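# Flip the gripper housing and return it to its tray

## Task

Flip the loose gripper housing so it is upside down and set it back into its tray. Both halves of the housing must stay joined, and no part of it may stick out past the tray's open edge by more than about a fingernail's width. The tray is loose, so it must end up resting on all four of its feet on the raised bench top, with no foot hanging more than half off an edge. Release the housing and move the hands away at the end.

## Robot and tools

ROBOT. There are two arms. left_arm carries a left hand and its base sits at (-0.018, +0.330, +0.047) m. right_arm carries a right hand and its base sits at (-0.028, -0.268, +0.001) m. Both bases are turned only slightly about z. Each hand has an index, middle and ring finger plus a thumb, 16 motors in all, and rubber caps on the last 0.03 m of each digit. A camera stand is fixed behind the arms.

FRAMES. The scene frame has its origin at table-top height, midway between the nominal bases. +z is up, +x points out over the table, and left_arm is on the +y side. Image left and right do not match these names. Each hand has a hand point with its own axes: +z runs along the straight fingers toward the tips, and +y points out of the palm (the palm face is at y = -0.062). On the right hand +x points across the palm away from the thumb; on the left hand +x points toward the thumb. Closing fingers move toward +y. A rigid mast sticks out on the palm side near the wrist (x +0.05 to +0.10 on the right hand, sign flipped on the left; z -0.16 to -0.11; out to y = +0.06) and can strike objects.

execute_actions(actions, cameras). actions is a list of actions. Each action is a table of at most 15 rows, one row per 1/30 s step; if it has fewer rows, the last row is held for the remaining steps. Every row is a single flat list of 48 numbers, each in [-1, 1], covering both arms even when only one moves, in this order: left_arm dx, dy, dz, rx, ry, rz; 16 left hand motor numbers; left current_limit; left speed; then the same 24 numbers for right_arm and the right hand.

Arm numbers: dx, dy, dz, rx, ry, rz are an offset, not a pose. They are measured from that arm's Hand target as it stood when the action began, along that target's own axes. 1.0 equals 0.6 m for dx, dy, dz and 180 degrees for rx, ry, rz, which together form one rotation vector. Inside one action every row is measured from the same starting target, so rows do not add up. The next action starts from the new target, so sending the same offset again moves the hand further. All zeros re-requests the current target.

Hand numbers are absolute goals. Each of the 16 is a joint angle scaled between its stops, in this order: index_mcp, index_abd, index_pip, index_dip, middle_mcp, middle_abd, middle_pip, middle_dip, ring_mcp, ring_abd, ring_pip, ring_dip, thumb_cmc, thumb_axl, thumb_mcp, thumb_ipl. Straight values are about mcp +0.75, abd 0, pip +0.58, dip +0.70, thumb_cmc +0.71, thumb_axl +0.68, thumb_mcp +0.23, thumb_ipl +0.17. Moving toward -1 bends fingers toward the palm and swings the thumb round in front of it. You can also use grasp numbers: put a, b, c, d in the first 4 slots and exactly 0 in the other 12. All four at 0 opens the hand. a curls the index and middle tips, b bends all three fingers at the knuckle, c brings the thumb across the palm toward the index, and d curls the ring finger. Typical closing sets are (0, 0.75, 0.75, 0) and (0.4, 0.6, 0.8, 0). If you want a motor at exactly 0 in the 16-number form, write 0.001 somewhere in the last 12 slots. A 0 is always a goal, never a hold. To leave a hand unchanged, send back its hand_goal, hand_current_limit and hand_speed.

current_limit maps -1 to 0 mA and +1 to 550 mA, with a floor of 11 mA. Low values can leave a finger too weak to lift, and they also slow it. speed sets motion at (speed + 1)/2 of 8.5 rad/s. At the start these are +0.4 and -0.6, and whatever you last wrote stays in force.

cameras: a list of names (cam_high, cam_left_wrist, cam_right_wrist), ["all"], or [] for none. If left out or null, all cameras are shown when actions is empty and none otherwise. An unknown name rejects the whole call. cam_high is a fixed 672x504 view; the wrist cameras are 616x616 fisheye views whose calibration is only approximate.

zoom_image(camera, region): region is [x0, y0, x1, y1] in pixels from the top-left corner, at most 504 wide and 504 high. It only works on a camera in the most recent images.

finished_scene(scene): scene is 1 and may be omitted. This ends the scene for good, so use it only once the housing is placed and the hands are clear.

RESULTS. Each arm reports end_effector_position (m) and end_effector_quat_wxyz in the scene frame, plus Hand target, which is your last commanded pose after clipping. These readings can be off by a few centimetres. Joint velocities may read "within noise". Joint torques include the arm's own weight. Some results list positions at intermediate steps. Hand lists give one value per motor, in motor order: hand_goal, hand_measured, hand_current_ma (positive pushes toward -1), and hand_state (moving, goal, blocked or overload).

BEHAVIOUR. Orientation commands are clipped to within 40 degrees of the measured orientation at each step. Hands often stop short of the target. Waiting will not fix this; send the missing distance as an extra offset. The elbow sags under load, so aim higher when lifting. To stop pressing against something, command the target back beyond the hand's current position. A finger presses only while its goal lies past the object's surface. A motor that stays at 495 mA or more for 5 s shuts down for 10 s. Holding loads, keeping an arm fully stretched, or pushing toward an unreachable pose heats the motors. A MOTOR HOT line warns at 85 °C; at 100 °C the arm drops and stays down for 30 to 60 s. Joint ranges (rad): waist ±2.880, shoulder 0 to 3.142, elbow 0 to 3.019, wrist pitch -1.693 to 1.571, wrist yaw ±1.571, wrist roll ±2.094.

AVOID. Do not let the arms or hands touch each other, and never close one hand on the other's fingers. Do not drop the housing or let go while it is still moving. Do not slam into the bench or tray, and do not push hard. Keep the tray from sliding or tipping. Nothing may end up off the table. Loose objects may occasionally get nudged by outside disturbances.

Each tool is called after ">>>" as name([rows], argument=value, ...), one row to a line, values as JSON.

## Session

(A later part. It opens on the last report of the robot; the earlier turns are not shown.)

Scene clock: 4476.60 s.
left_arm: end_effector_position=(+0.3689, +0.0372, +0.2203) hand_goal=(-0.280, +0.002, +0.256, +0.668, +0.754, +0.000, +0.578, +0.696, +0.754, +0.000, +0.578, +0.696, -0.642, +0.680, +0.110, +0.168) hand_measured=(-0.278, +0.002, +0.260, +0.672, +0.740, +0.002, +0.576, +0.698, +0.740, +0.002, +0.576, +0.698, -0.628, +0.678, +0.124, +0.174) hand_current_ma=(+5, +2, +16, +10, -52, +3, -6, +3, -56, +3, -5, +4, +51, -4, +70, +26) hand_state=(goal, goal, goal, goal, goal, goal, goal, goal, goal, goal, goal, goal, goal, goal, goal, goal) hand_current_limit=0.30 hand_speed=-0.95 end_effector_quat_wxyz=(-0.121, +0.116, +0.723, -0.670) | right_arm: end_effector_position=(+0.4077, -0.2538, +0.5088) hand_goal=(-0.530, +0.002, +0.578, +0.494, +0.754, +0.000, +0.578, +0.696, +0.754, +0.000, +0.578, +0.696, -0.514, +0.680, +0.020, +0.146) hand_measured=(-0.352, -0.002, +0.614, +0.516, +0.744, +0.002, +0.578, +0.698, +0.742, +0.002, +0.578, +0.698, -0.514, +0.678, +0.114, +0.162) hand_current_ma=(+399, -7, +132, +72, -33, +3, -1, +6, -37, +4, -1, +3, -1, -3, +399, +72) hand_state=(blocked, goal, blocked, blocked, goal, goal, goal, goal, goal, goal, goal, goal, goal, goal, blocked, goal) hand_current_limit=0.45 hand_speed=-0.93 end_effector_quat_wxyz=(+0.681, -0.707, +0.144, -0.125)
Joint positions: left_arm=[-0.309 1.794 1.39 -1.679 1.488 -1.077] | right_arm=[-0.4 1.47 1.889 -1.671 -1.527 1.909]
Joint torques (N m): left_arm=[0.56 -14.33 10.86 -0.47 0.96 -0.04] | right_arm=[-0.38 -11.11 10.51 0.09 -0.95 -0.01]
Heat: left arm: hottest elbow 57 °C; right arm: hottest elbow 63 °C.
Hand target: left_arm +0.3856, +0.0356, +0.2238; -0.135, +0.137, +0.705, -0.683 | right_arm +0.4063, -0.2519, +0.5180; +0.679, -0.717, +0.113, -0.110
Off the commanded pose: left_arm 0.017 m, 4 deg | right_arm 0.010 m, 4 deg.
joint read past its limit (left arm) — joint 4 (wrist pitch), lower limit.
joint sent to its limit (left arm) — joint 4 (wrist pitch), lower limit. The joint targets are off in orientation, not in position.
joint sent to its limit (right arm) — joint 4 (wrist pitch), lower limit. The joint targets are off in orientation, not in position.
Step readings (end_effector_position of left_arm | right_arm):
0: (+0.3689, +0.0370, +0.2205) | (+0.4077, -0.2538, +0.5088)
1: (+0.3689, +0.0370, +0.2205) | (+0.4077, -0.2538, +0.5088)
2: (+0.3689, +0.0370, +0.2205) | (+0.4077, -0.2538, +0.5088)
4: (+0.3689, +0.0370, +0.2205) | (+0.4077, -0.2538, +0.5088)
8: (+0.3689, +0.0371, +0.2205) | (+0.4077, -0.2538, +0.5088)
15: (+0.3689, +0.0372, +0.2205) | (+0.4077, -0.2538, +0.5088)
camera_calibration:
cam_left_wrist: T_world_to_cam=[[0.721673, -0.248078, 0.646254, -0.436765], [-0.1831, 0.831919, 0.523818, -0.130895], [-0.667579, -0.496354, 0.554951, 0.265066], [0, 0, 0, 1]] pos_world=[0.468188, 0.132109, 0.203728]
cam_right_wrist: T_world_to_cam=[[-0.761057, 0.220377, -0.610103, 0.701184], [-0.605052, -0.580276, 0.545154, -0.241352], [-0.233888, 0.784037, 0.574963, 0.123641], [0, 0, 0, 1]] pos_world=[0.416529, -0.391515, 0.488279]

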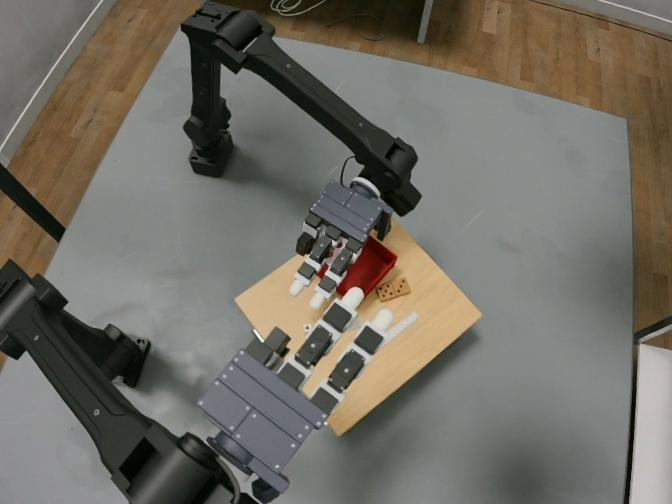

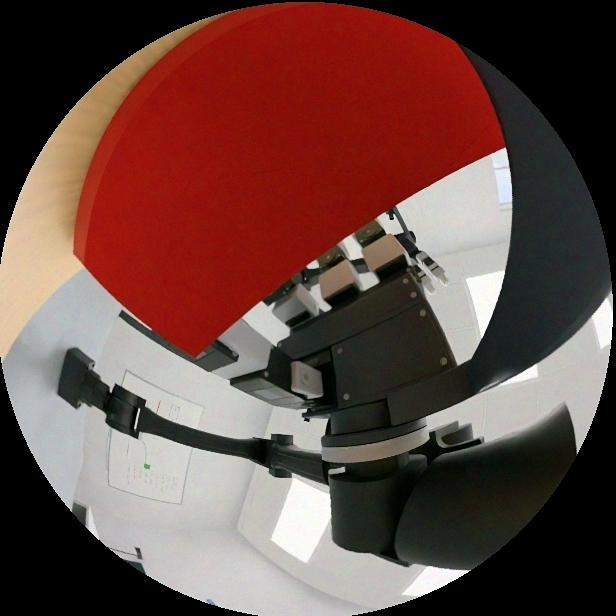

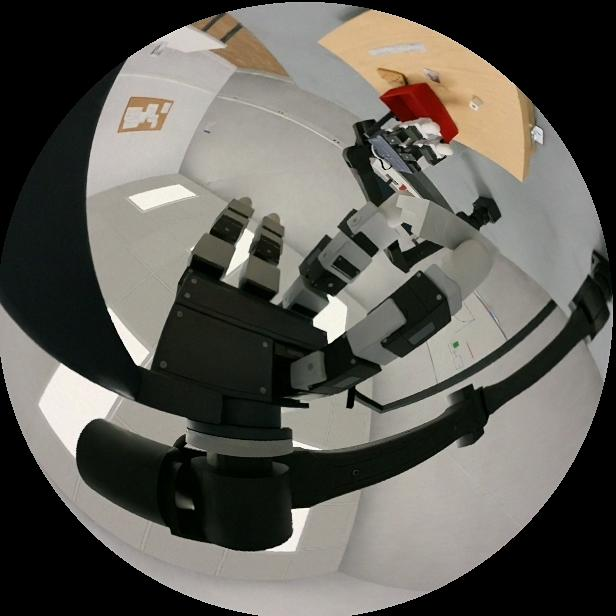

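>>> execute_actions([
  [[0,0,0,0,0,0,-0.36,0.001,0.255,0.667,0.754,0,0.577,0.696,0.754,0,0.577,0.696,-0.643,0.68,0.08,0.168,0.3,-0.95,0,0,0,0,0,0,-0.53,0.001,0.577,0.493,0.754,0,0.577,0.696,0.754,0,0.577,0.696,-0.514,0.68,0.02,0.146,0.45,-0.93]],
], cameras=["cam_high","cam_right_wrist"])

>>> zoom_image(camera="cam_right_wrist", region=[400, 110, 470, 180])

>>> zoom_image(camera="cam_high", region=[300, 220, 360, 280])

Scene clock: 4483.30 s.
left_arm: end_effector_position=(+0.3691, +0.0375, +0.2203) hand_goal=(-0.360, +0.002, +0.256, +0.668, +0.754, +0.000, +0.578, +0.696, +0.754, +0.000, +0.578, +0.696, -0.642, +0.680, +0.080, +0.168) hand_measured=(-0.358, +0.002, +0.260, +0.672, +0.740, +0.002, +0.576, +0.698, +0.740, +0.002, +0.576, +0.698, -0.628, +0.680, +0.094, +0.174) hand_current_ma=(+5, +2, +12, +10, -52, +3, -6, +3, -56, +3, -5, +4, +50, -3, +72, +26) hand_state=(goal, goal, goal, goal, goal, goal, goal, goal, goal, goal, goal, goal, goal, goal, goal, goal) hand_current_limit=0.30 hand_speed=-0.95 end_effector_quat_wxyz=(-0.120, +0.116, +0.723, -0.670) | right_arm: end_effector_position=(+0.4077, -0.2538, +0.5088) hand_goal=(-0.530, +0.002, +0.578, +0.494, +0.754, +0.000, +0.578, +0.696, +0.754, +0.000, +0.578, +0.696, -0.514, +0.680, +0.020, +0.146) hand_measured=(-0.352, -0.002, +0.614, +0.516, +0.744, +0.002, +0.578, +0.698, +0.742, +0.002, +0.578, +0.698, -0.514, +0.678, +0.114, +0.162) hand_current_ma=(+399, -7, +132, +72, -33, +3, -1, +6, -37, +4, -1, +3, -1, -3, +399, +72) hand_state=(blocked, goal, blocked, blocked, goal, goal, goal, goal, goal, goal, goal, goal, goal, goal, blocked, goal) hand_current_limit=0.45 hand_speed=-0.93 end_effector_quat_wxyz=(+0.681, -0.707, +0.144, -0.125)
Joint positions: left_arm=[-0.308 1.794 1.39 -1.679 1.488 -1.077] | right_arm=[-0.4 1.47 1.889 -1.671 -1.527 1.909]
Joint torques (N m): left_arm=[-0.67 -13.68 10.78 -0.5 0.91 -0.06] | right_arm=[-0.5 -11.11 10.59 0.05 -0.93 0.01]
Heat: left arm: hottest elbow 56 °C; right arm: hottest elbow 63 °C.
Hand target: left_arm +0.3857, +0.0357, +0.2238; -0.135, +0.137, +0.705, -0.683 | right_arm +0.4063, -0.2519, +0.5180; +0.679, -0.717, +0.113, -0.110
Off the commanded pose: left_arm 0.017 m, 4 deg | right_arm 0.010 m, 4 deg.
joint read past its limit (left arm) — joint 4 (wrist pitch), lower limit.
joint sent to its limit (left arm) — joint 4 (wrist pitch), lower limit. The joint targets are off in orientation, not in position.
joint sent to its limit (right arm) — joint 4 (wrist pitch), lower limit. The joint targets are off in orientation, not in position.
Step readings (end_effector_position of left_arm | right_arm):
0: (+0.3689, +0.0372, +0.2203) | (+0.4077, -0.2538, +0.5088)
1: (+0.3689, +0.0372, +0.2203) | (+0.4077, -0.2538, +0.5088)
2: (+0.3689, +0.0372, +0.2203) | (+0.4077, -0.2538, +0.5088)
4: (+0.3689, +0.0372, +0.2203) | (+0.4077, -0.2538, +0.5088)
8: (+0.3689, +0.0372, +0.2203) | (+0.4077, -0.2538, +0.5088)
15: (+0.3691, +0.0375, +0.2203) | (+0.4077, -0.2538, +0.5088)
camera_calibration:
cam_right_wrist: T_world_to_cam=[[-0.761057, 0.220377, -0.610103, 0.701184], [-0.605052, -0.580276, 0.545154, -0.241352], [-0.233888, 0.784037, 0.574963, 0.123641], [0, 0, 0, 1]] pos_world=[0.416529, -0.391515, 0.488279]
Images, in order (width x height): cam_high 672x504, cam_right_wrist 616x616.

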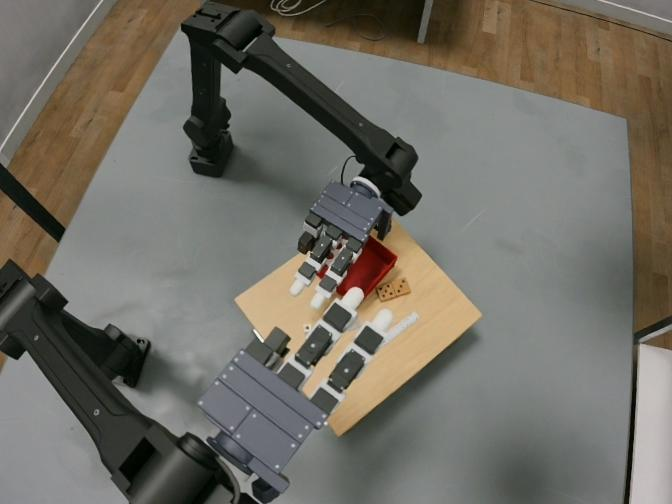

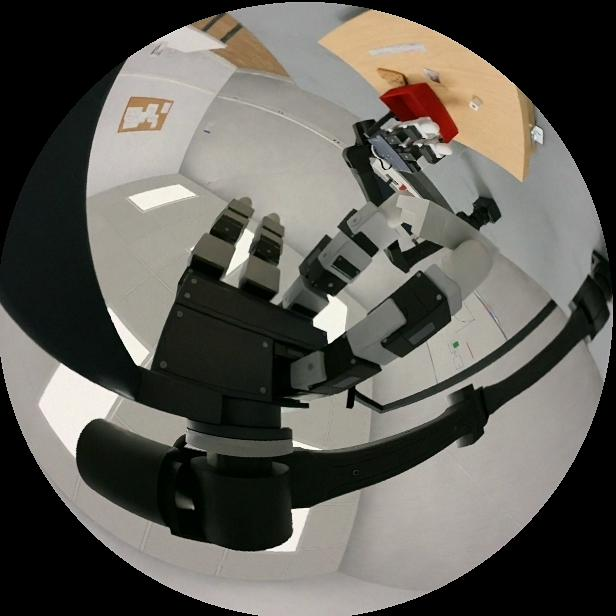

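Scaled by 7.200 from the camera's 616x616 image, which has a finer 880x880 frame.

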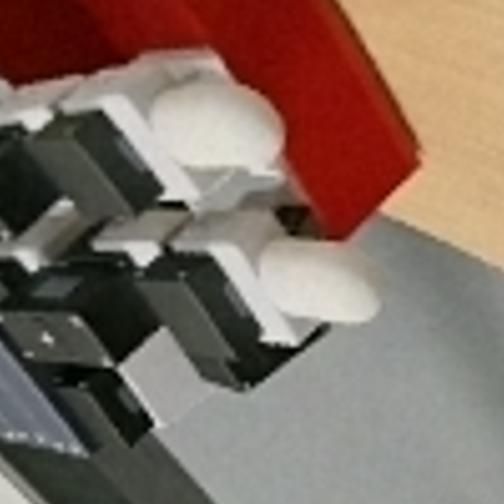

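Scaled by 8.400 from the camera's 672x504 image, which has a finer 960x720 frame.

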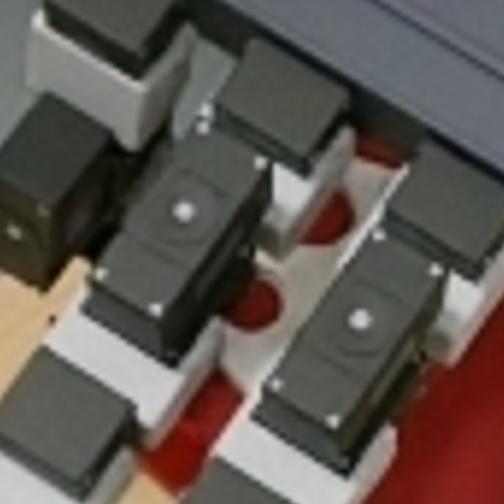

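>>> execute_actions([
  [[0,0,0,0,0,0,-0.205,0.001,0.255,0.667,0.754,0,0.577,0.696,0.754,0,0.577,0.696,-0.643,0.68,0.164,0.168,0.3,-0.9,0,0,0,0,0,0,-0.53,0.001,0.577,0.493,0.754,0,0.577,0.696,0.754,0,0.577,0.696,-0.514,0.68,0.02,0.146,0.45,-0.93]],
  [[0.025,-0.03,0.0081,0,0,0,-0.205,0.001,0.255,0.667,0.754,0,0.577,0.696,0.754,0,0.577,0.696,-0.643,0.68,0.164,0.168,0.3,-0.9,0,0,0,0,0,0,-0.53,0.001,0.577,0.493,0.754,0,0.577,0.696,0.754,0,0.577,0.696,-0.514,0.68,0.02,0.146,0.45,-0.93]],
  [[0.035,-0.12,0.0,0,0,0,-0.205,0.001,0.255,0.667,0.754,0,0.577,0.696,0.754,0,0.577,0.696,-0.643,0.68,0.164,0.168,0.3,-0.9,0,0,0,0,0,0,-0.53,0.001,0.577,0.493,0.754,0,0.577,0.696,0.754,0,0.577,0.696,-0.514,0.68,0.02,0.146,0.45,-0.93]],
], cameras=["cam_high","cam_left_wrist","cam_right_wrist"])

>>> zoom_image(camera="cam_right_wrist", region=[370, 80, 480, 190])

>>> zoom_image(camera="cam_high", region=[290, 200, 410, 320])

>>> zoom_image(camera="cam_left_wrist", region=[20, 60, 320, 360])

Scene clock: 4592.13 s.
left_arm: end_effector_position=(+0.3411, +0.0448, +0.3071) hand_goal=(-0.204, +0.002, +0.256, +0.668, +0.754, +0.000, +0.578, +0.696, +0.754, +0.000, +0.578, +0.696, -0.642, +0.680, +0.164, +0.168) hand_measured=(-0.212, +0.002, +0.258, +0.672, +0.740, +0.002, +0.576, +0.698, +0.740, +0.002, +0.576, +0.698, -0.640, +0.680, +0.162, +0.168) hand_current_ma=(-33, +2, +9, +10, -52, +3, -6, +3, -56, +3, -5, +4, +8, -1, -8, -4) hand_state=(goal, goal, goal, goal, goal, goal, goal, goal, goal, goal, goal, goal, goal, goal, goal, goal) hand_current_limit=0.30 hand_speed=-0.90 end_effector_quat_wxyz=(-0.110, +0.115, +0.722, -0.674) | right_arm: end_effector_position=(+0.4077, -0.2538, +0.5088) hand_goal=(-0.530, +0.002, +0.578, +0.494, +0.754, +0.000, +0.578, +0.696, +0.754, +0.000, +0.578, +0.696, -0.514, +0.680, +0.020, +0.146) hand_measured=(-0.352, -0.002, +0.614, +0.516, +0.744, +0.002, +0.578, +0.698, +0.742, +0.002, +0.578, +0.698, -0.514, +0.678, +0.114, +0.162) hand_current_ma=(+399, -7, +132, +72, -33, +3, -1, +6, -37, +4, -1, +3, -1, -3, +399, +72) hand_state=(blocked, goal, blocked, blocked, goal, goal, goal, goal, goal, goal, goal, goal, goal, goal, blocked, goal) hand_current_limit=0.45 hand_speed=-0.93 end_effector_quat_wxyz=(+0.681, -0.707, +0.144, -0.125)
Joint positions: left_arm=[-0.308 1.606 1.397 -1.679 1.5 -1.256] | right_arm=[-0.4 1.47 1.889 -1.671 -1.527 1.909]
Joint torques (N m): left_arm=[-1.2 -12.75 10.76 -0.18 1.06 -0.2] | right_arm=[-0.44 -11.11 10.51 0.06 -0.94 0.02]
Heat: left arm: hottest elbow 56 °C; right arm: hottest elbow 63 °C.
Hand target: left_arm +0.3496, +0.0421, +0.3138; -0.135, +0.137, +0.705, -0.683 | right_arm +0.4063, -0.2519, +0.5180; +0.679, -0.717, +0.113, -0.110
Off the commanded pose: left_arm 0.011 m, 4 deg | right_arm 0.010 m, 4 deg.
joint read past its limit (left arm) — joint 4 (wrist pitch), lower limit.
joint sent to its limit (left arm) — joint 4 (wrist pitch), lower limit. The joint targets are off in orientation, not in position.
joint sent to its limit (right arm) — joint 4 (wrist pitch), lower limit. The joint targets are off in orientation, not in position.
Step readings (end_effector_position of left_arm | right_arm):
0: (+0.3691, +0.0375, +0.2203) | (+0.4077, -0.2538, +0.5088)
1: (+0.3691, +0.0375, +0.2203) | (+0.4077, -0.2538, +0.5088)
2: (+0.3691, +0.0375, +0.2203) | (+0.4077, -0.2538, +0.5088)
4: (+0.3691, +0.0375, +0.2203) | (+0.4077, -0.2538, +0.5088)
8: (+0.3691, +0.0375, +0.2203) | (+0.4077, -0.2538, +0.5088)
15: (+0.3690, +0.0373, +0.2203) | (+0.4077, -0.2538, +0.5088)
16: (+0.3690, +0.0373, +0.2203) | (+0.4077, -0.2538, +0.5088)
17: (+0.3689, +0.0373, +0.2204) | (+0.4077, -0.2538, +0.5088)
19: (+0.3687, +0.0374, +0.2205) | (+0.4077, -0.2538, +0.5088)
23: (+0.3680, +0.0376, +0.2221) | (+0.4077, -0.2538, +0.5088)
30: (+0.3671, +0.0377, +0.2286) | (+0.4077, -0.2538, +0.5088)
31: (+0.3668, +0.0378, +0.2295) | (+0.4077, -0.2538, +0.5088)
32: (+0.3658, +0.0381, +0.2316) | (+0.4077, -0.2538, +0.5088)
34: (+0.3624, +0.0391, +0.2405) | (+0.4077, -0.2538, +0.5088)
38: (+0.3526, +0.0418, +0.2738) | (+0.4077, -0.2538, +0.5088)
45: (+0.3422, +0.0445, +0.3078) | (+0.4077, -0.2538, +0.5088)
camera_calibration:
cam_left_wrist: T_world_to_cam=[[0.717444, -0.229604, 0.65769, -0.473801], [-0.204349, 0.833219, 0.513797, -0.177542], [-0.66597, -0.503019, 0.550869, 0.203114], [0, 0, 0, 1]] pos_world=[0.438913, 0.141315, 0.290946]
cam_right_wrist: T_world_to_cam=[[-0.761057, 0.220377, -0.610103, 0.701184], [-0.605052, -0.580276, 0.545154, -0.241352], [-0.233888, 0.784037, 0.574963, 0.123641], [0, 0, 0, 1]] pos_world=[0.416529, -0.391515, 0.488279]

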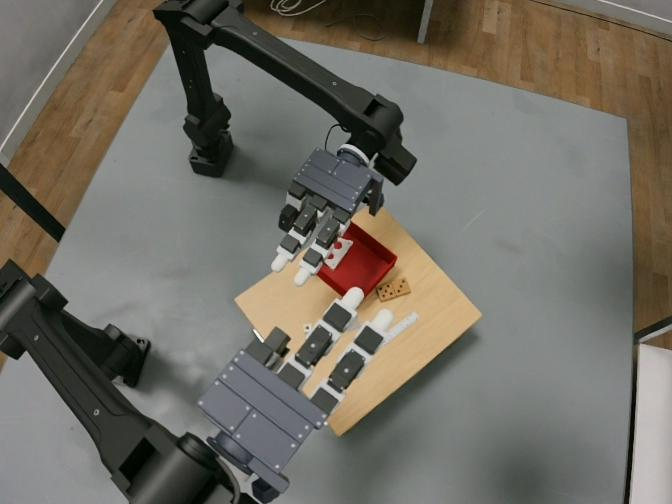

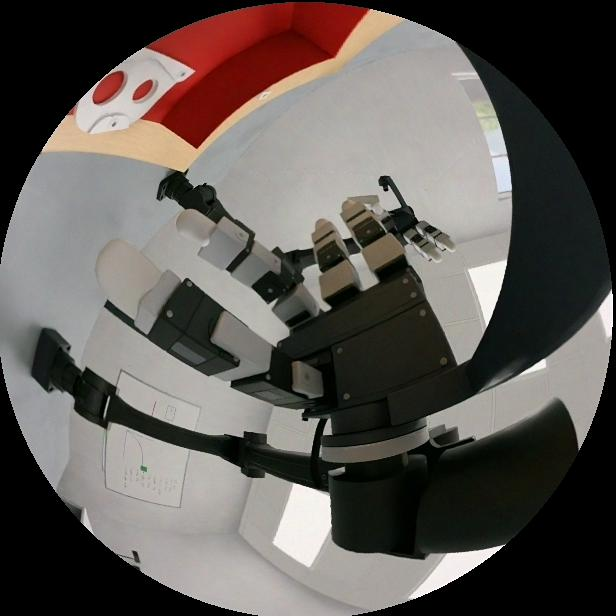

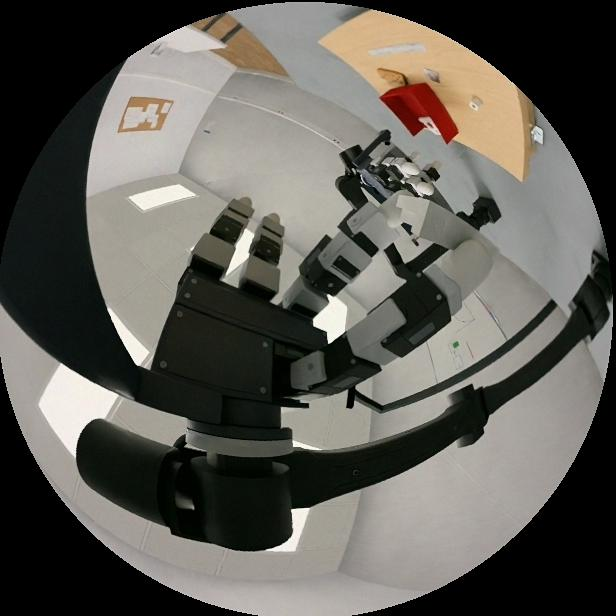

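Scaled by 4.582 from the camera's 616x616 image, which has a finer 880x880 frame.

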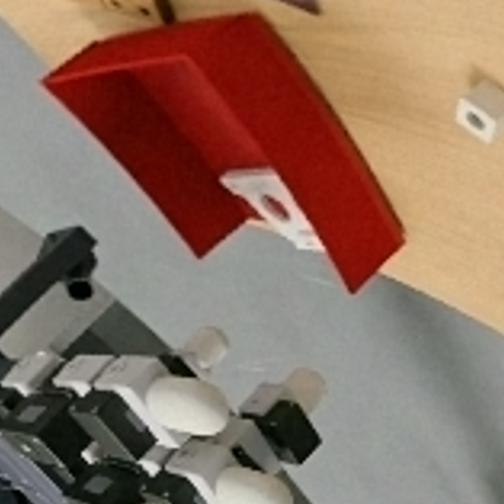

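Scaled by 4.200 from the camera's 672x504 image, which has a finer 960x720 frame.

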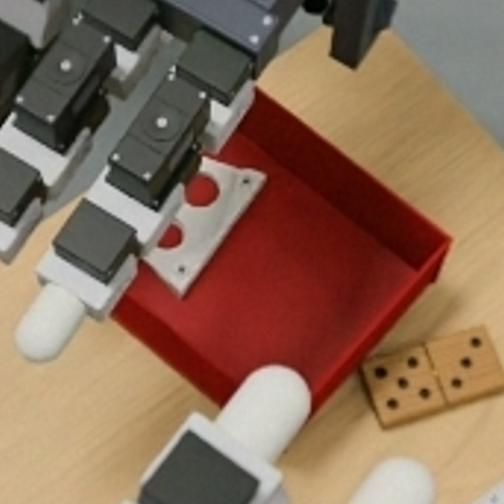

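Scaled by 1.680 from the camera's 616x616 image, which has a finer 880x880 frame.

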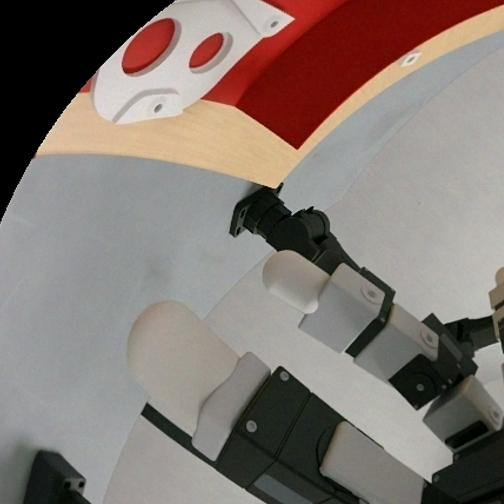

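>>> zoom_image(camera="cam_high", region=[310, 215, 400, 305])

>>> zoom_image(camera="cam_left_wrist", region=[40, 0, 360, 220])

>>> zoom_image(camera="cam_right_wrist", region=[375, 75, 465, 150])

Scaled by 5.600 from the camera's 672x504 image, which has a finer 960x720 frame.

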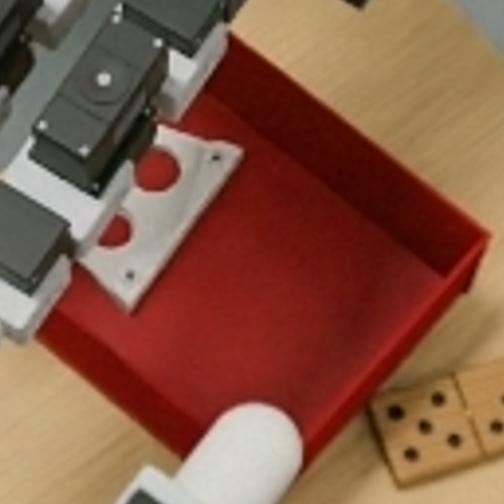

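Scaled by 1.575 from the camera's 616x616 image, which has a finer 880x880 frame.

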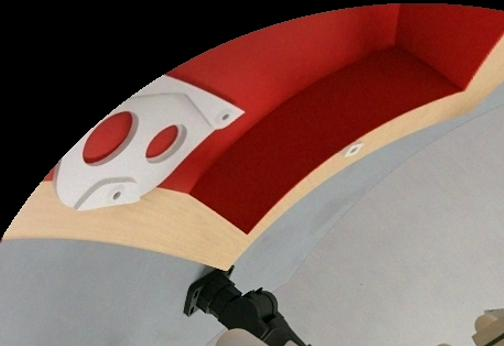

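Scaled by 5.600 from the camera's 616x616 image, which has a finer 880x880 frame.

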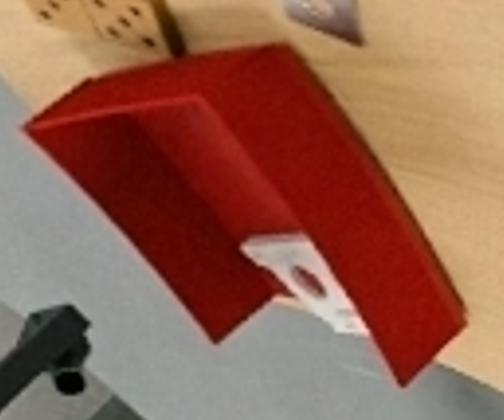

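>>> execute_actions([
  [[-0.0612,-0.026,-0.0293,0,0,0,-0.356,0.001,0.255,0.667,0.754,0,0.577,0.696,0.754,0,0.577,0.696,0.71,0.68,0.23,0.17,0.3,-0.7,0,0,0,0,0,0,-0.53,0.001,0.577,0.493,0.754,0,0.577,0.696,0.754,0,0.577,0.696,-0.514,0.68,0.02,0.146,0.45,-0.93]],
  [[-0.0537,0.0092,-0.026,0,0,0,-0.356,0.001,0.255,0.667,0.754,0,0.577,0.696,0.754,0,0.577,0.696,0.71,0.68,0.23,0.17,0.3,-0.7,0,0,0,0,0,0,-0.53,0.001,0.577,0.493,0.754,0,0.577,0.696,0.754,0,0.577,0.696,-0.514,0.68,0.02,0.146,0.45,-0.93]],
], cameras=["cam_high","cam_left_wrist"])

>>> zoom_image(camera="cam_left_wrist", region=[0, 0, 300, 300])

Scene clock: 4752.33 s.
left_arm: end_effector_position=(+0.4135, +0.0471, +0.3138) hand_goal=(-0.356, +0.002, +0.256, +0.668, +0.754, +0.000, +0.578, +0.696, +0.754, +0.000, +0.578, +0.696, +0.710, +0.680, +0.230, +0.170) hand_measured=(-0.356, +0.002, +0.258, +0.672, +0.740, +0.002, +0.576, +0.698, +0.740, +0.002, +0.576, +0.698, +0.686, +0.680, +0.228, +0.168) hand_current_ma=(+3, +2, +9, +10, -52, +3, -6, +3, -56, +3, -5, +4, -95, -1, -10, -9) hand_state=(goal, goal, goal, goal, goal, goal, goal, goal, goal, goal, goal, goal, blocked, goal, goal, goal) hand_current_limit=0.30 hand_speed=-0.70 end_effector_quat_wxyz=(-0.097, +0.094, +0.728, -0.672) | right_arm: end_effector_position=(+0.4077, -0.2538, +0.5088) hand_goal=(-0.530, +0.002, +0.578, +0.494, +0.754, +0.000, +0.578, +0.696, +0.754, +0.000, +0.578, +0.696, -0.514, +0.680, +0.020, +0.146) hand_measured=(-0.352, -0.002, +0.614, +0.516, +0.744, +0.002, +0.578, +0.698, +0.742, +0.002, +0.578, +0.698, -0.514, +0.678, +0.114, +0.162) hand_current_ma=(+399, -7, +132, +72, -33, +3, -1, +6, -37, +4, -1, +3, -1, -3, +399, +72) hand_state=(blocked, goal, blocked, blocked, goal, goal, goal, goal, goal, goal, goal, goal, goal, goal, blocked, goal) hand_current_limit=0.45 hand_speed=-0.93 end_effector_quat_wxyz=(+0.681, -0.707, +0.144, -0.125)
Joint positions: left_arm=[-0.263 1.75 1.607 -1.679 1.49 -1.334] | right_arm=[-0.4 1.47 1.889 -1.671 -1.527 1.909]
Joint torques (N m): left_arm=[-1.49 -15.38 11.93 -0.02 0.95 -0.26] | right_arm=[-0.5 -11.05 10.58 0.08 -0.96 0.01]
Heat: left arm: hottest elbow 59 °C; right arm: hottest elbow 63 °C.
Hand target: left_arm +0.4259, +0.0464, +0.3246; -0.135, +0.137, +0.705, -0.683 | right_arm +0.4063, -0.2519, +0.5180; +0.679, -0.717, +0.113, -0.110
Off the commanded pose: left_arm 0.017 m, 7 deg | right_arm 0.010 m, 4 deg.
joint read past its limit (left arm) — joint 4 (wrist pitch), lower limit.
joint sent to its limit (left arm) — joint 4 (wrist pitch), lower limit. The joint targets are off in orientation, not in position.
joint sent to its limit (right arm) — joint 4 (wrist pitch), lower limit. The joint targets are off in orientation, not in position.
Step readings (end_effector_position of left_arm | right_arm):
0: (+0.3410, +0.0448, +0.3071) | (+0.4077, -0.2538, +0.5088)
1: (+0.3411, +0.0448, +0.3073) | (+0.4077, -0.2538, +0.5088)
2: (+0.3420, +0.0446, +0.3078) | (+0.4077, -0.2538, +0.5088)
4: (+0.3492, +0.0437, +0.3108) | (+0.4077, -0.2538, +0.5088)
8: (+0.3696, +0.0434, +0.3192) | (+0.4077, -0.2538, +0.5088)
15: (+0.3771, +0.0462, +0.3209) | (+0.4077, -0.2538, +0.5088)
16: (+0.3774, +0.0461, +0.3208) | (+0.4077, -0.2538, +0.5088)
17: (+0.3791, +0.0462, +0.3206) | (+0.4077, -0.2538, +0.5088)
19: (+0.3878, +0.0458, +0.3217) | (+0.4077, -0.2538, +0.5088)
23: (+0.4057, +0.0451, +0.3201) | (+0.4077, -0.2538, +0.5088)
30: (+0.4123, +0.0474, +0.3113) | (+0.4077, -0.2538, +0.5088)
camera_calibration:
cam_left_wrist: T_world_to_cam=[[0.732712, -0.203494, 0.649402, -0.534564], [-0.240385, 0.815344, 0.526716, -0.156357], [-0.636669, -0.542037, 0.548496, 0.239344], [0, 0, 0, 1]] pos_world=[0.506479, 0.148438, 0.298224]
Images, in order (width x height): cam_high 672x504, cam_left_wrist 616x616.

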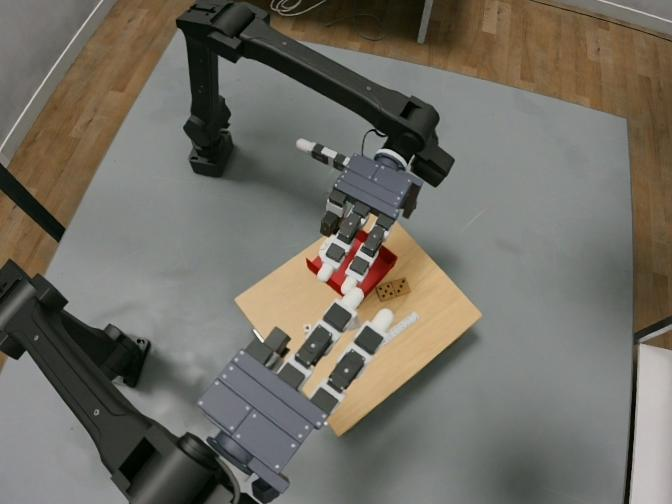

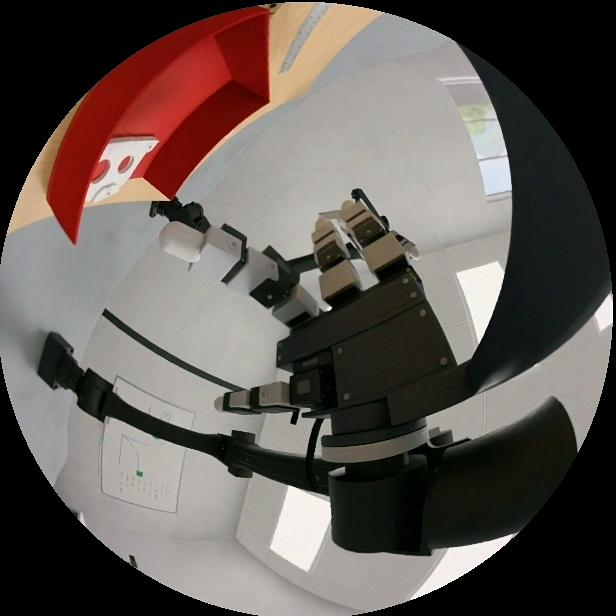

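Scaled by 1.680 from the camera's 616x616 image, which has a finer 880x880 frame.

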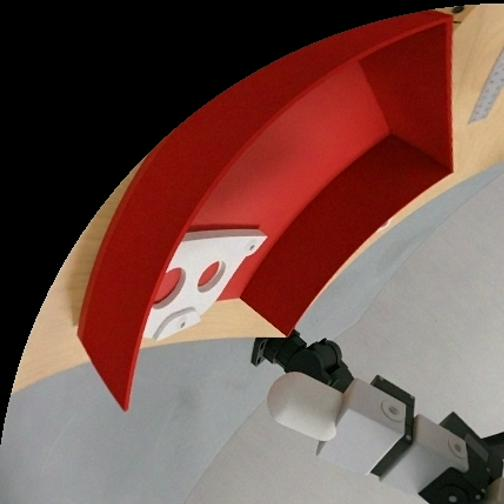

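>>> zoom_image(camera="cam_high", region=[300, 190, 410, 300])

>>> execute_actions(actions=[], cameras=["cam_right_wrist"])

>>> zoom_image(camera="cam_right_wrist", region=[350, 60, 490, 200])

Scaled by 4.582 from the camera's 672x504 image, which has a finer 960x720 frame.

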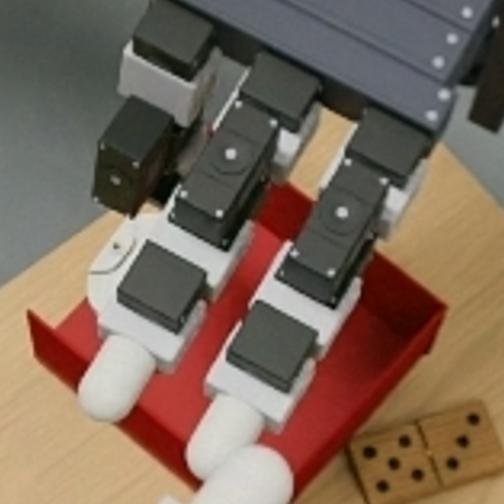

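Scene clock: 4804.93 s.
left_arm: end_effector_position=(+0.4135, +0.0471, +0.3138) hand_goal=(-0.356, +0.002, +0.256, +0.668, +0.754, +0.000, +0.578, +0.696, +0.754, +0.000, +0.578, +0.696, +0.710, +0.680, +0.230, +0.170) hand_measured=(-0.356, +0.002, +0.258, +0.672, +0.740, +0.002, +0.576, +0.698, +0.740, +0.002, +0.576, +0.698, +0.686, +0.680, +0.228, +0.168) hand_current_ma=(+3, +2, +9, +10, -52, +3, -6, +3, -56, +3, -5, +4, -95, -1, -10, -9) hand_state=(goal, goal, goal, goal, goal, goal, goal, goal, goal, goal, goal, goal, blocked, goal, goal, goal) hand_current_limit=0.30 hand_speed=-0.70 end_effector_quat_wxyz=(-0.097, +0.094, +0.728, -0.672) | right_arm: end_effector_position=(+0.4077, -0.2538, +0.5088) hand_goal=(-0.530, +0.002, +0.578, +0.494, +0.754, +0.000, +0.578, +0.696, +0.754, +0.000, +0.578, +0.696, -0.514, +0.680, +0.020, +0.146) hand_measured=(-0.352, -0.002, +0.614, +0.516, +0.744, +0.002, +0.578, +0.698, +0.742, +0.002, +0.578, +0.698, -0.514, +0.678, +0.114, +0.162) hand_current_ma=(+399, -7, +132, +72, -33, +3, -1, +6, -37, +4, -1, +3, -1, -3, +399, +72) hand_state=(blocked, goal, blocked, blocked, goal, goal, goal, goal, goal, goal, goal, goal, goal, goal, blocked, goal) hand_current_limit=0.45 hand_speed=-0.93 end_effector_quat_wxyz=(+0.681, -0.707, +0.144, -0.125)
Joint positions: left_arm=[-0.263 1.75 1.607 -1.679 1.49 -1.334] | right_arm=[-0.4 1.47 1.889 -1.671 -1.527 1.909]
Joint velocities: within noise
Joint torques (N m): left_arm=[-0.67 -15.68 12.08 -0.2 0.96 -0.28] | right_arm=[-0.15 -10.93 10.51 0.09 -0.93 0.03]
Heat: left arm: hottest elbow 66 °C; right arm: hottest elbow 63 °C.
Hand target: left_arm +0.4259, +0.0464, +0.3246; -0.135, +0.137, +0.705, -0.683 | right_arm +0.4063, -0.2519, +0.5180; +0.679, -0.717, +0.113, -0.110
Off the commanded pose: left_arm 0.017 m, 7 deg | right_arm 0.010 m, 4 deg.
joint read past its limit (left arm) — joint 4 (wrist pitch), lower limit.
camera_calibration:
cam_right_wrist: T_world_to_cam=[[-0.761057, 0.220377, -0.610103, 0.701184], [-0.605052, -0.580276, 0.545154, -0.241352], [-0.233888, 0.784037, 0.574963, 0.123641], [0, 0, 0, 1]] pos_world=[0.416529, -0.391515, 0.488279]
Images, in order (width x height): cam_right_wrist 616x616.

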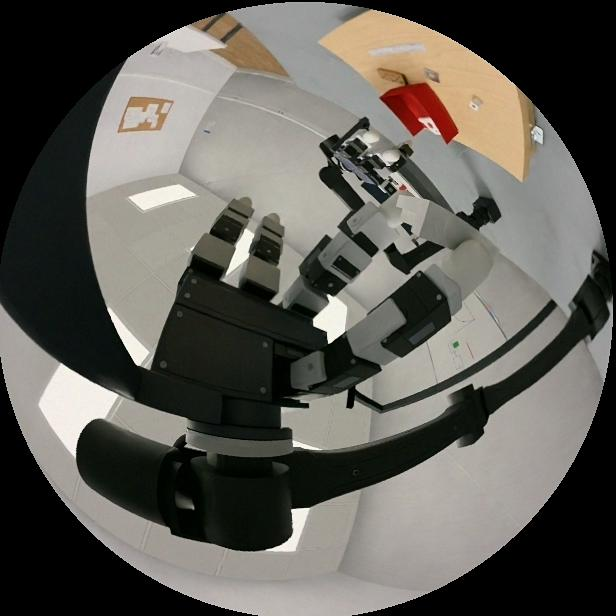

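Scaled by 3.600 from the camera's 616x616 image, which has a finer 880x880 frame.

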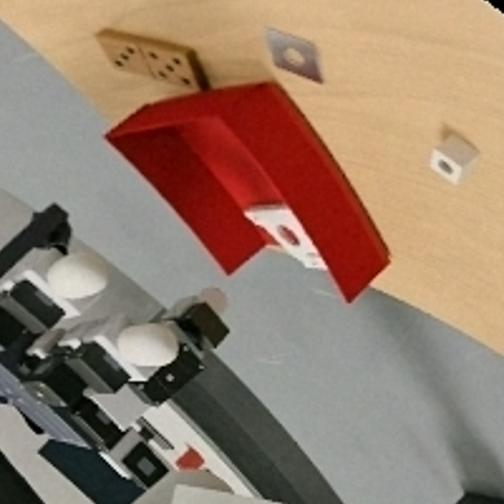

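>>> execute_actions([
  [[0.0064,0.0648,0.0085,0,0,0,-0.356,0.001,0.255,0.667,0.754,0,0.577,0.696,0.754,0,0.577,0.696,0.71,0.68,0.23,0.17,0.3,-0.7,0,0,0,0,0,0,-0.53,0.001,0.577,0.493,0.754,0,0.577,0.696,0.754,0,0.577,0.696,-0.514,0.68,0.02,0.146,0.45,-0.93]],
  [[0.0064,0.0648,0.0085,0,0,0,-0.356,0.001,0.255,0.667,0.754,0,0.577,0.696,0.754,0,0.577,0.696,0.71,0.68,0.23,0.17,0.3,-0.7,0,0,0,0,0,0,-0.53,0.001,0.577,0.493,0.754,0,0.577,0.696,0.754,0,0.577,0.696,-0.514,0.68,0.02,0.146,0.45,-0.93]],
], cameras=["cam_high","cam_left_wrist","cam_right_wrist"])

>>> zoom_image(camera="cam_left_wrist", region=[40, 20, 340, 320])

>>> zoom_image(camera="cam_right_wrist", region=[380, 80, 470, 170])

>>> zoom_image(camera="cam_high", region=[300, 190, 410, 300])

Scene clock: 4838.43 s.
left_arm: end_effector_position=(+0.4144, +0.0459, +0.2491) hand_goal=(-0.356, +0.002, +0.256, +0.668, +0.754, +0.000, +0.578, +0.696, +0.754, +0.000, +0.578, +0.696, +0.710, +0.680, +0.230, +0.170) hand_measured=(-0.356, +0.002, +0.258, +0.672, +0.740, +0.002, +0.576, +0.698, +0.740, +0.002, +0.576, +0.698, +0.688, +0.680, +0.228, +0.168) hand_current_ma=(+3, +2, +9, +10, -52, +3, -6, +3, -56, +3, -5, +4, -91, -1, -10, -9) hand_state=(goal, goal, goal, goal, goal, goal, goal, goal, goal, goal, goal, goal, blocked, goal, goal, goal) hand_current_limit=0.30 hand_speed=-0.70 end_effector_quat_wxyz=(-0.102, +0.101, +0.728, -0.670) | right_arm: end_effector_position=(+0.4077, -0.2538, +0.5088) hand_goal=(-0.530, +0.002, +0.578, +0.494, +0.754, +0.000, +0.578, +0.696, +0.754, +0.000, +0.578, +0.696, -0.514, +0.680, +0.020, +0.146) hand_measured=(-0.352, -0.002, +0.614, +0.516, +0.744, +0.002, +0.578, +0.698, +0.742, +0.002, +0.578, +0.698, -0.514, +0.678, +0.114, +0.162) hand_current_ma=(+399, -7, +132, +72, -33, +3, -1, +6, -37, +4, -1, +3, -1, -3, +399, +72) hand_state=(blocked, goal, blocked, blocked, goal, goal, goal, goal, goal, goal, goal, goal, goal, goal, blocked, goal) hand_current_limit=0.45 hand_speed=-0.93 end_effector_quat_wxyz=(+0.681, -0.707, +0.144, -0.125)
Joint positions: left_arm=[-0.266 1.826 1.532 -1.679 1.482 -1.181] | right_arm=[-0.4 1.47 1.889 -1.671 -1.527 1.909]
Joint torques (N m): left_arm=[-1.61 -16.73 8.21 -0.14 1 0.15] | right_arm=[-0.5 -11.16 10.56 0.12 -0.93 0.02]
Heat: left arm: hottest elbow 66 °C; right arm: hottest elbow 63 °C.
Hand target: left_arm +0.4156, +0.0421, +0.2467; -0.135, +0.137, +0.705, -0.683 | right_arm +0.4063, -0.2519, +0.5180; +0.679, -0.717, +0.113, -0.110
Off the commanded pose: left_arm 0.005 m, 6 deg | right_arm 0.010 m, 4 deg.
joint read past its limit (left arm) — joint 4 (wrist pitch), lower limit.
joint sent to its limit (left arm) — joint 4 (wrist pitch), lower limit. The joint targets are off in orientation, not in position.
joint sent to its limit (right arm) — joint 4 (wrist pitch), lower limit. The joint targets are off in orientation, not in position.
Step readings (end_effector_position of left_arm | right_arm):
0: (+0.4135, +0.0471, +0.3138) | (+0.4077, -0.2538, +0.5088)
1: (+0.4135, +0.0471, +0.3138) | (+0.4077, -0.2538, +0.5088)
2: (+0.4136, +0.0471, +0.3136) | (+0.4077, -0.2538, +0.5088)
4: (+0.4147, +0.0468, +0.3123) | (+0.4077, -0.2538, +0.5088)
8: (+0.4162, +0.0464, +0.3049) | (+0.4077, -0.2538, +0.5088)
15: (+0.4177, +0.0462, +0.2916) | (+0.4077, -0.2538, +0.5088)
16: (+0.4178, +0.0462, +0.2909) | (+0.4077, -0.2538, +0.5088)
17: (+0.4177, +0.0462, +0.2894) | (+0.4077, -0.2538, +0.5088)
19: (+0.4158, +0.0467, +0.2840) | (+0.4077, -0.2538, +0.5088)
23: (+0.4121, +0.0473, +0.2664) | (+0.4077, -0.2538, +0.5088)
30: (+0.4140, +0.0464, +0.2493) | (+0.4077, -0.2538, +0.5088)
camera_calibration:
cam_left_wrist: T_world_to_cam=[[0.728106, -0.218207, 0.649806, -0.490966], [-0.226376, 0.818244, 0.528423, -0.127427], [-0.647005, -0.531848, 0.546371, 0.279018], [0, 0, 0, 1]] pos_world=[0.509154, 0.145529, 0.233921]
cam_right_wrist: T_world_to_cam=[[-0.761057, 0.220377, -0.610103, 0.701184], [-0.605052, -0.580276, 0.545154, -0.241352], [-0.233888, 0.784037, 0.574963, 0.123641], [0, 0, 0, 1]] pos_world=[0.416529, -0.391515, 0.488279]

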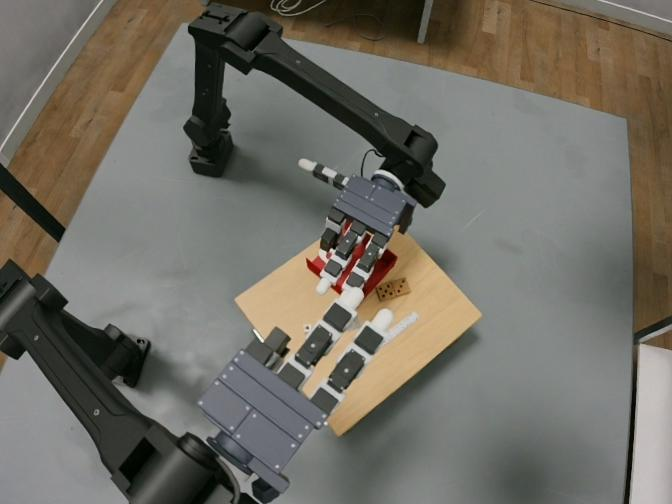

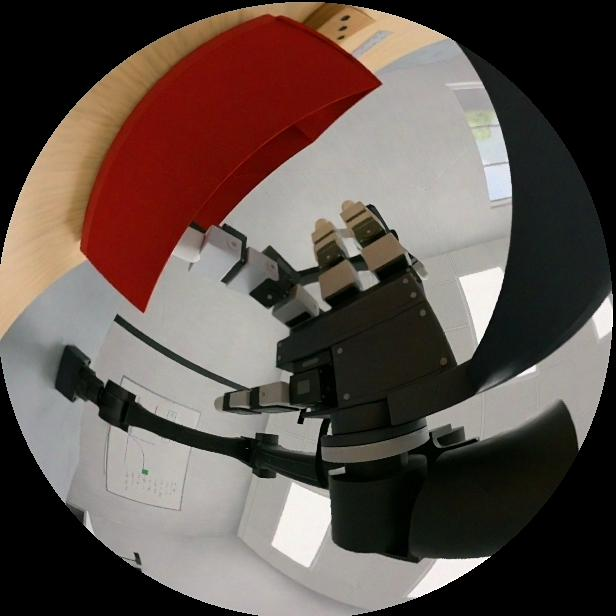

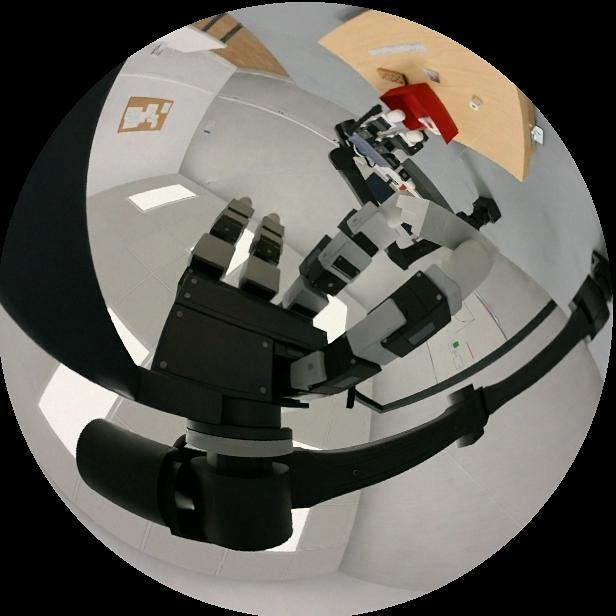

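Scaled by 1.680 from the camera's 616x616 image, which has a finer 880x880 frame.

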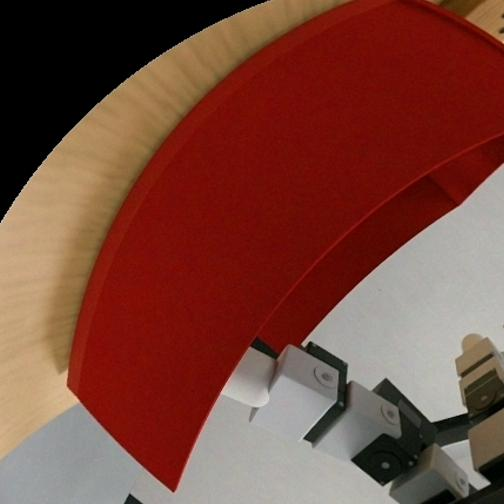

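Scaled by 5.600 from the camera's 616x616 image, which has a finer 880x880 frame.

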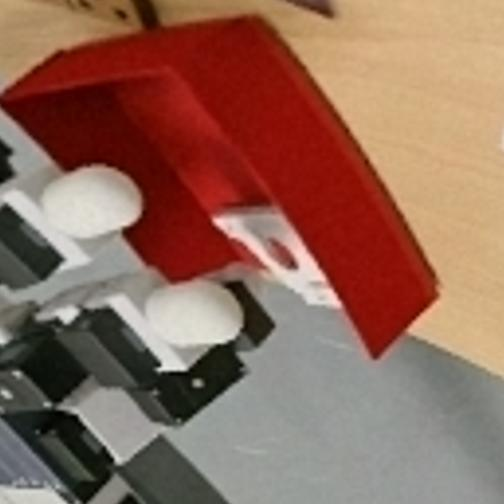

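Scaled by 4.582 from the camera's 672x504 image, which has a finer 960x720 frame.

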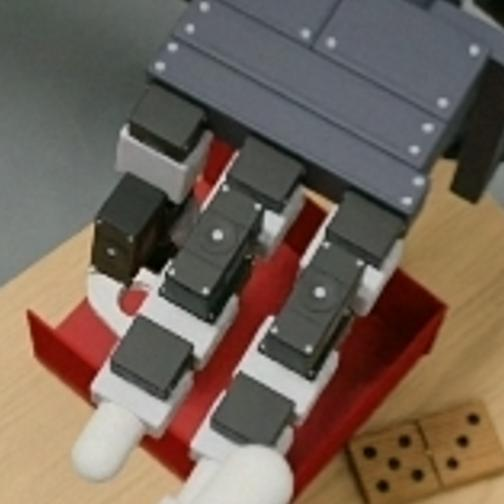

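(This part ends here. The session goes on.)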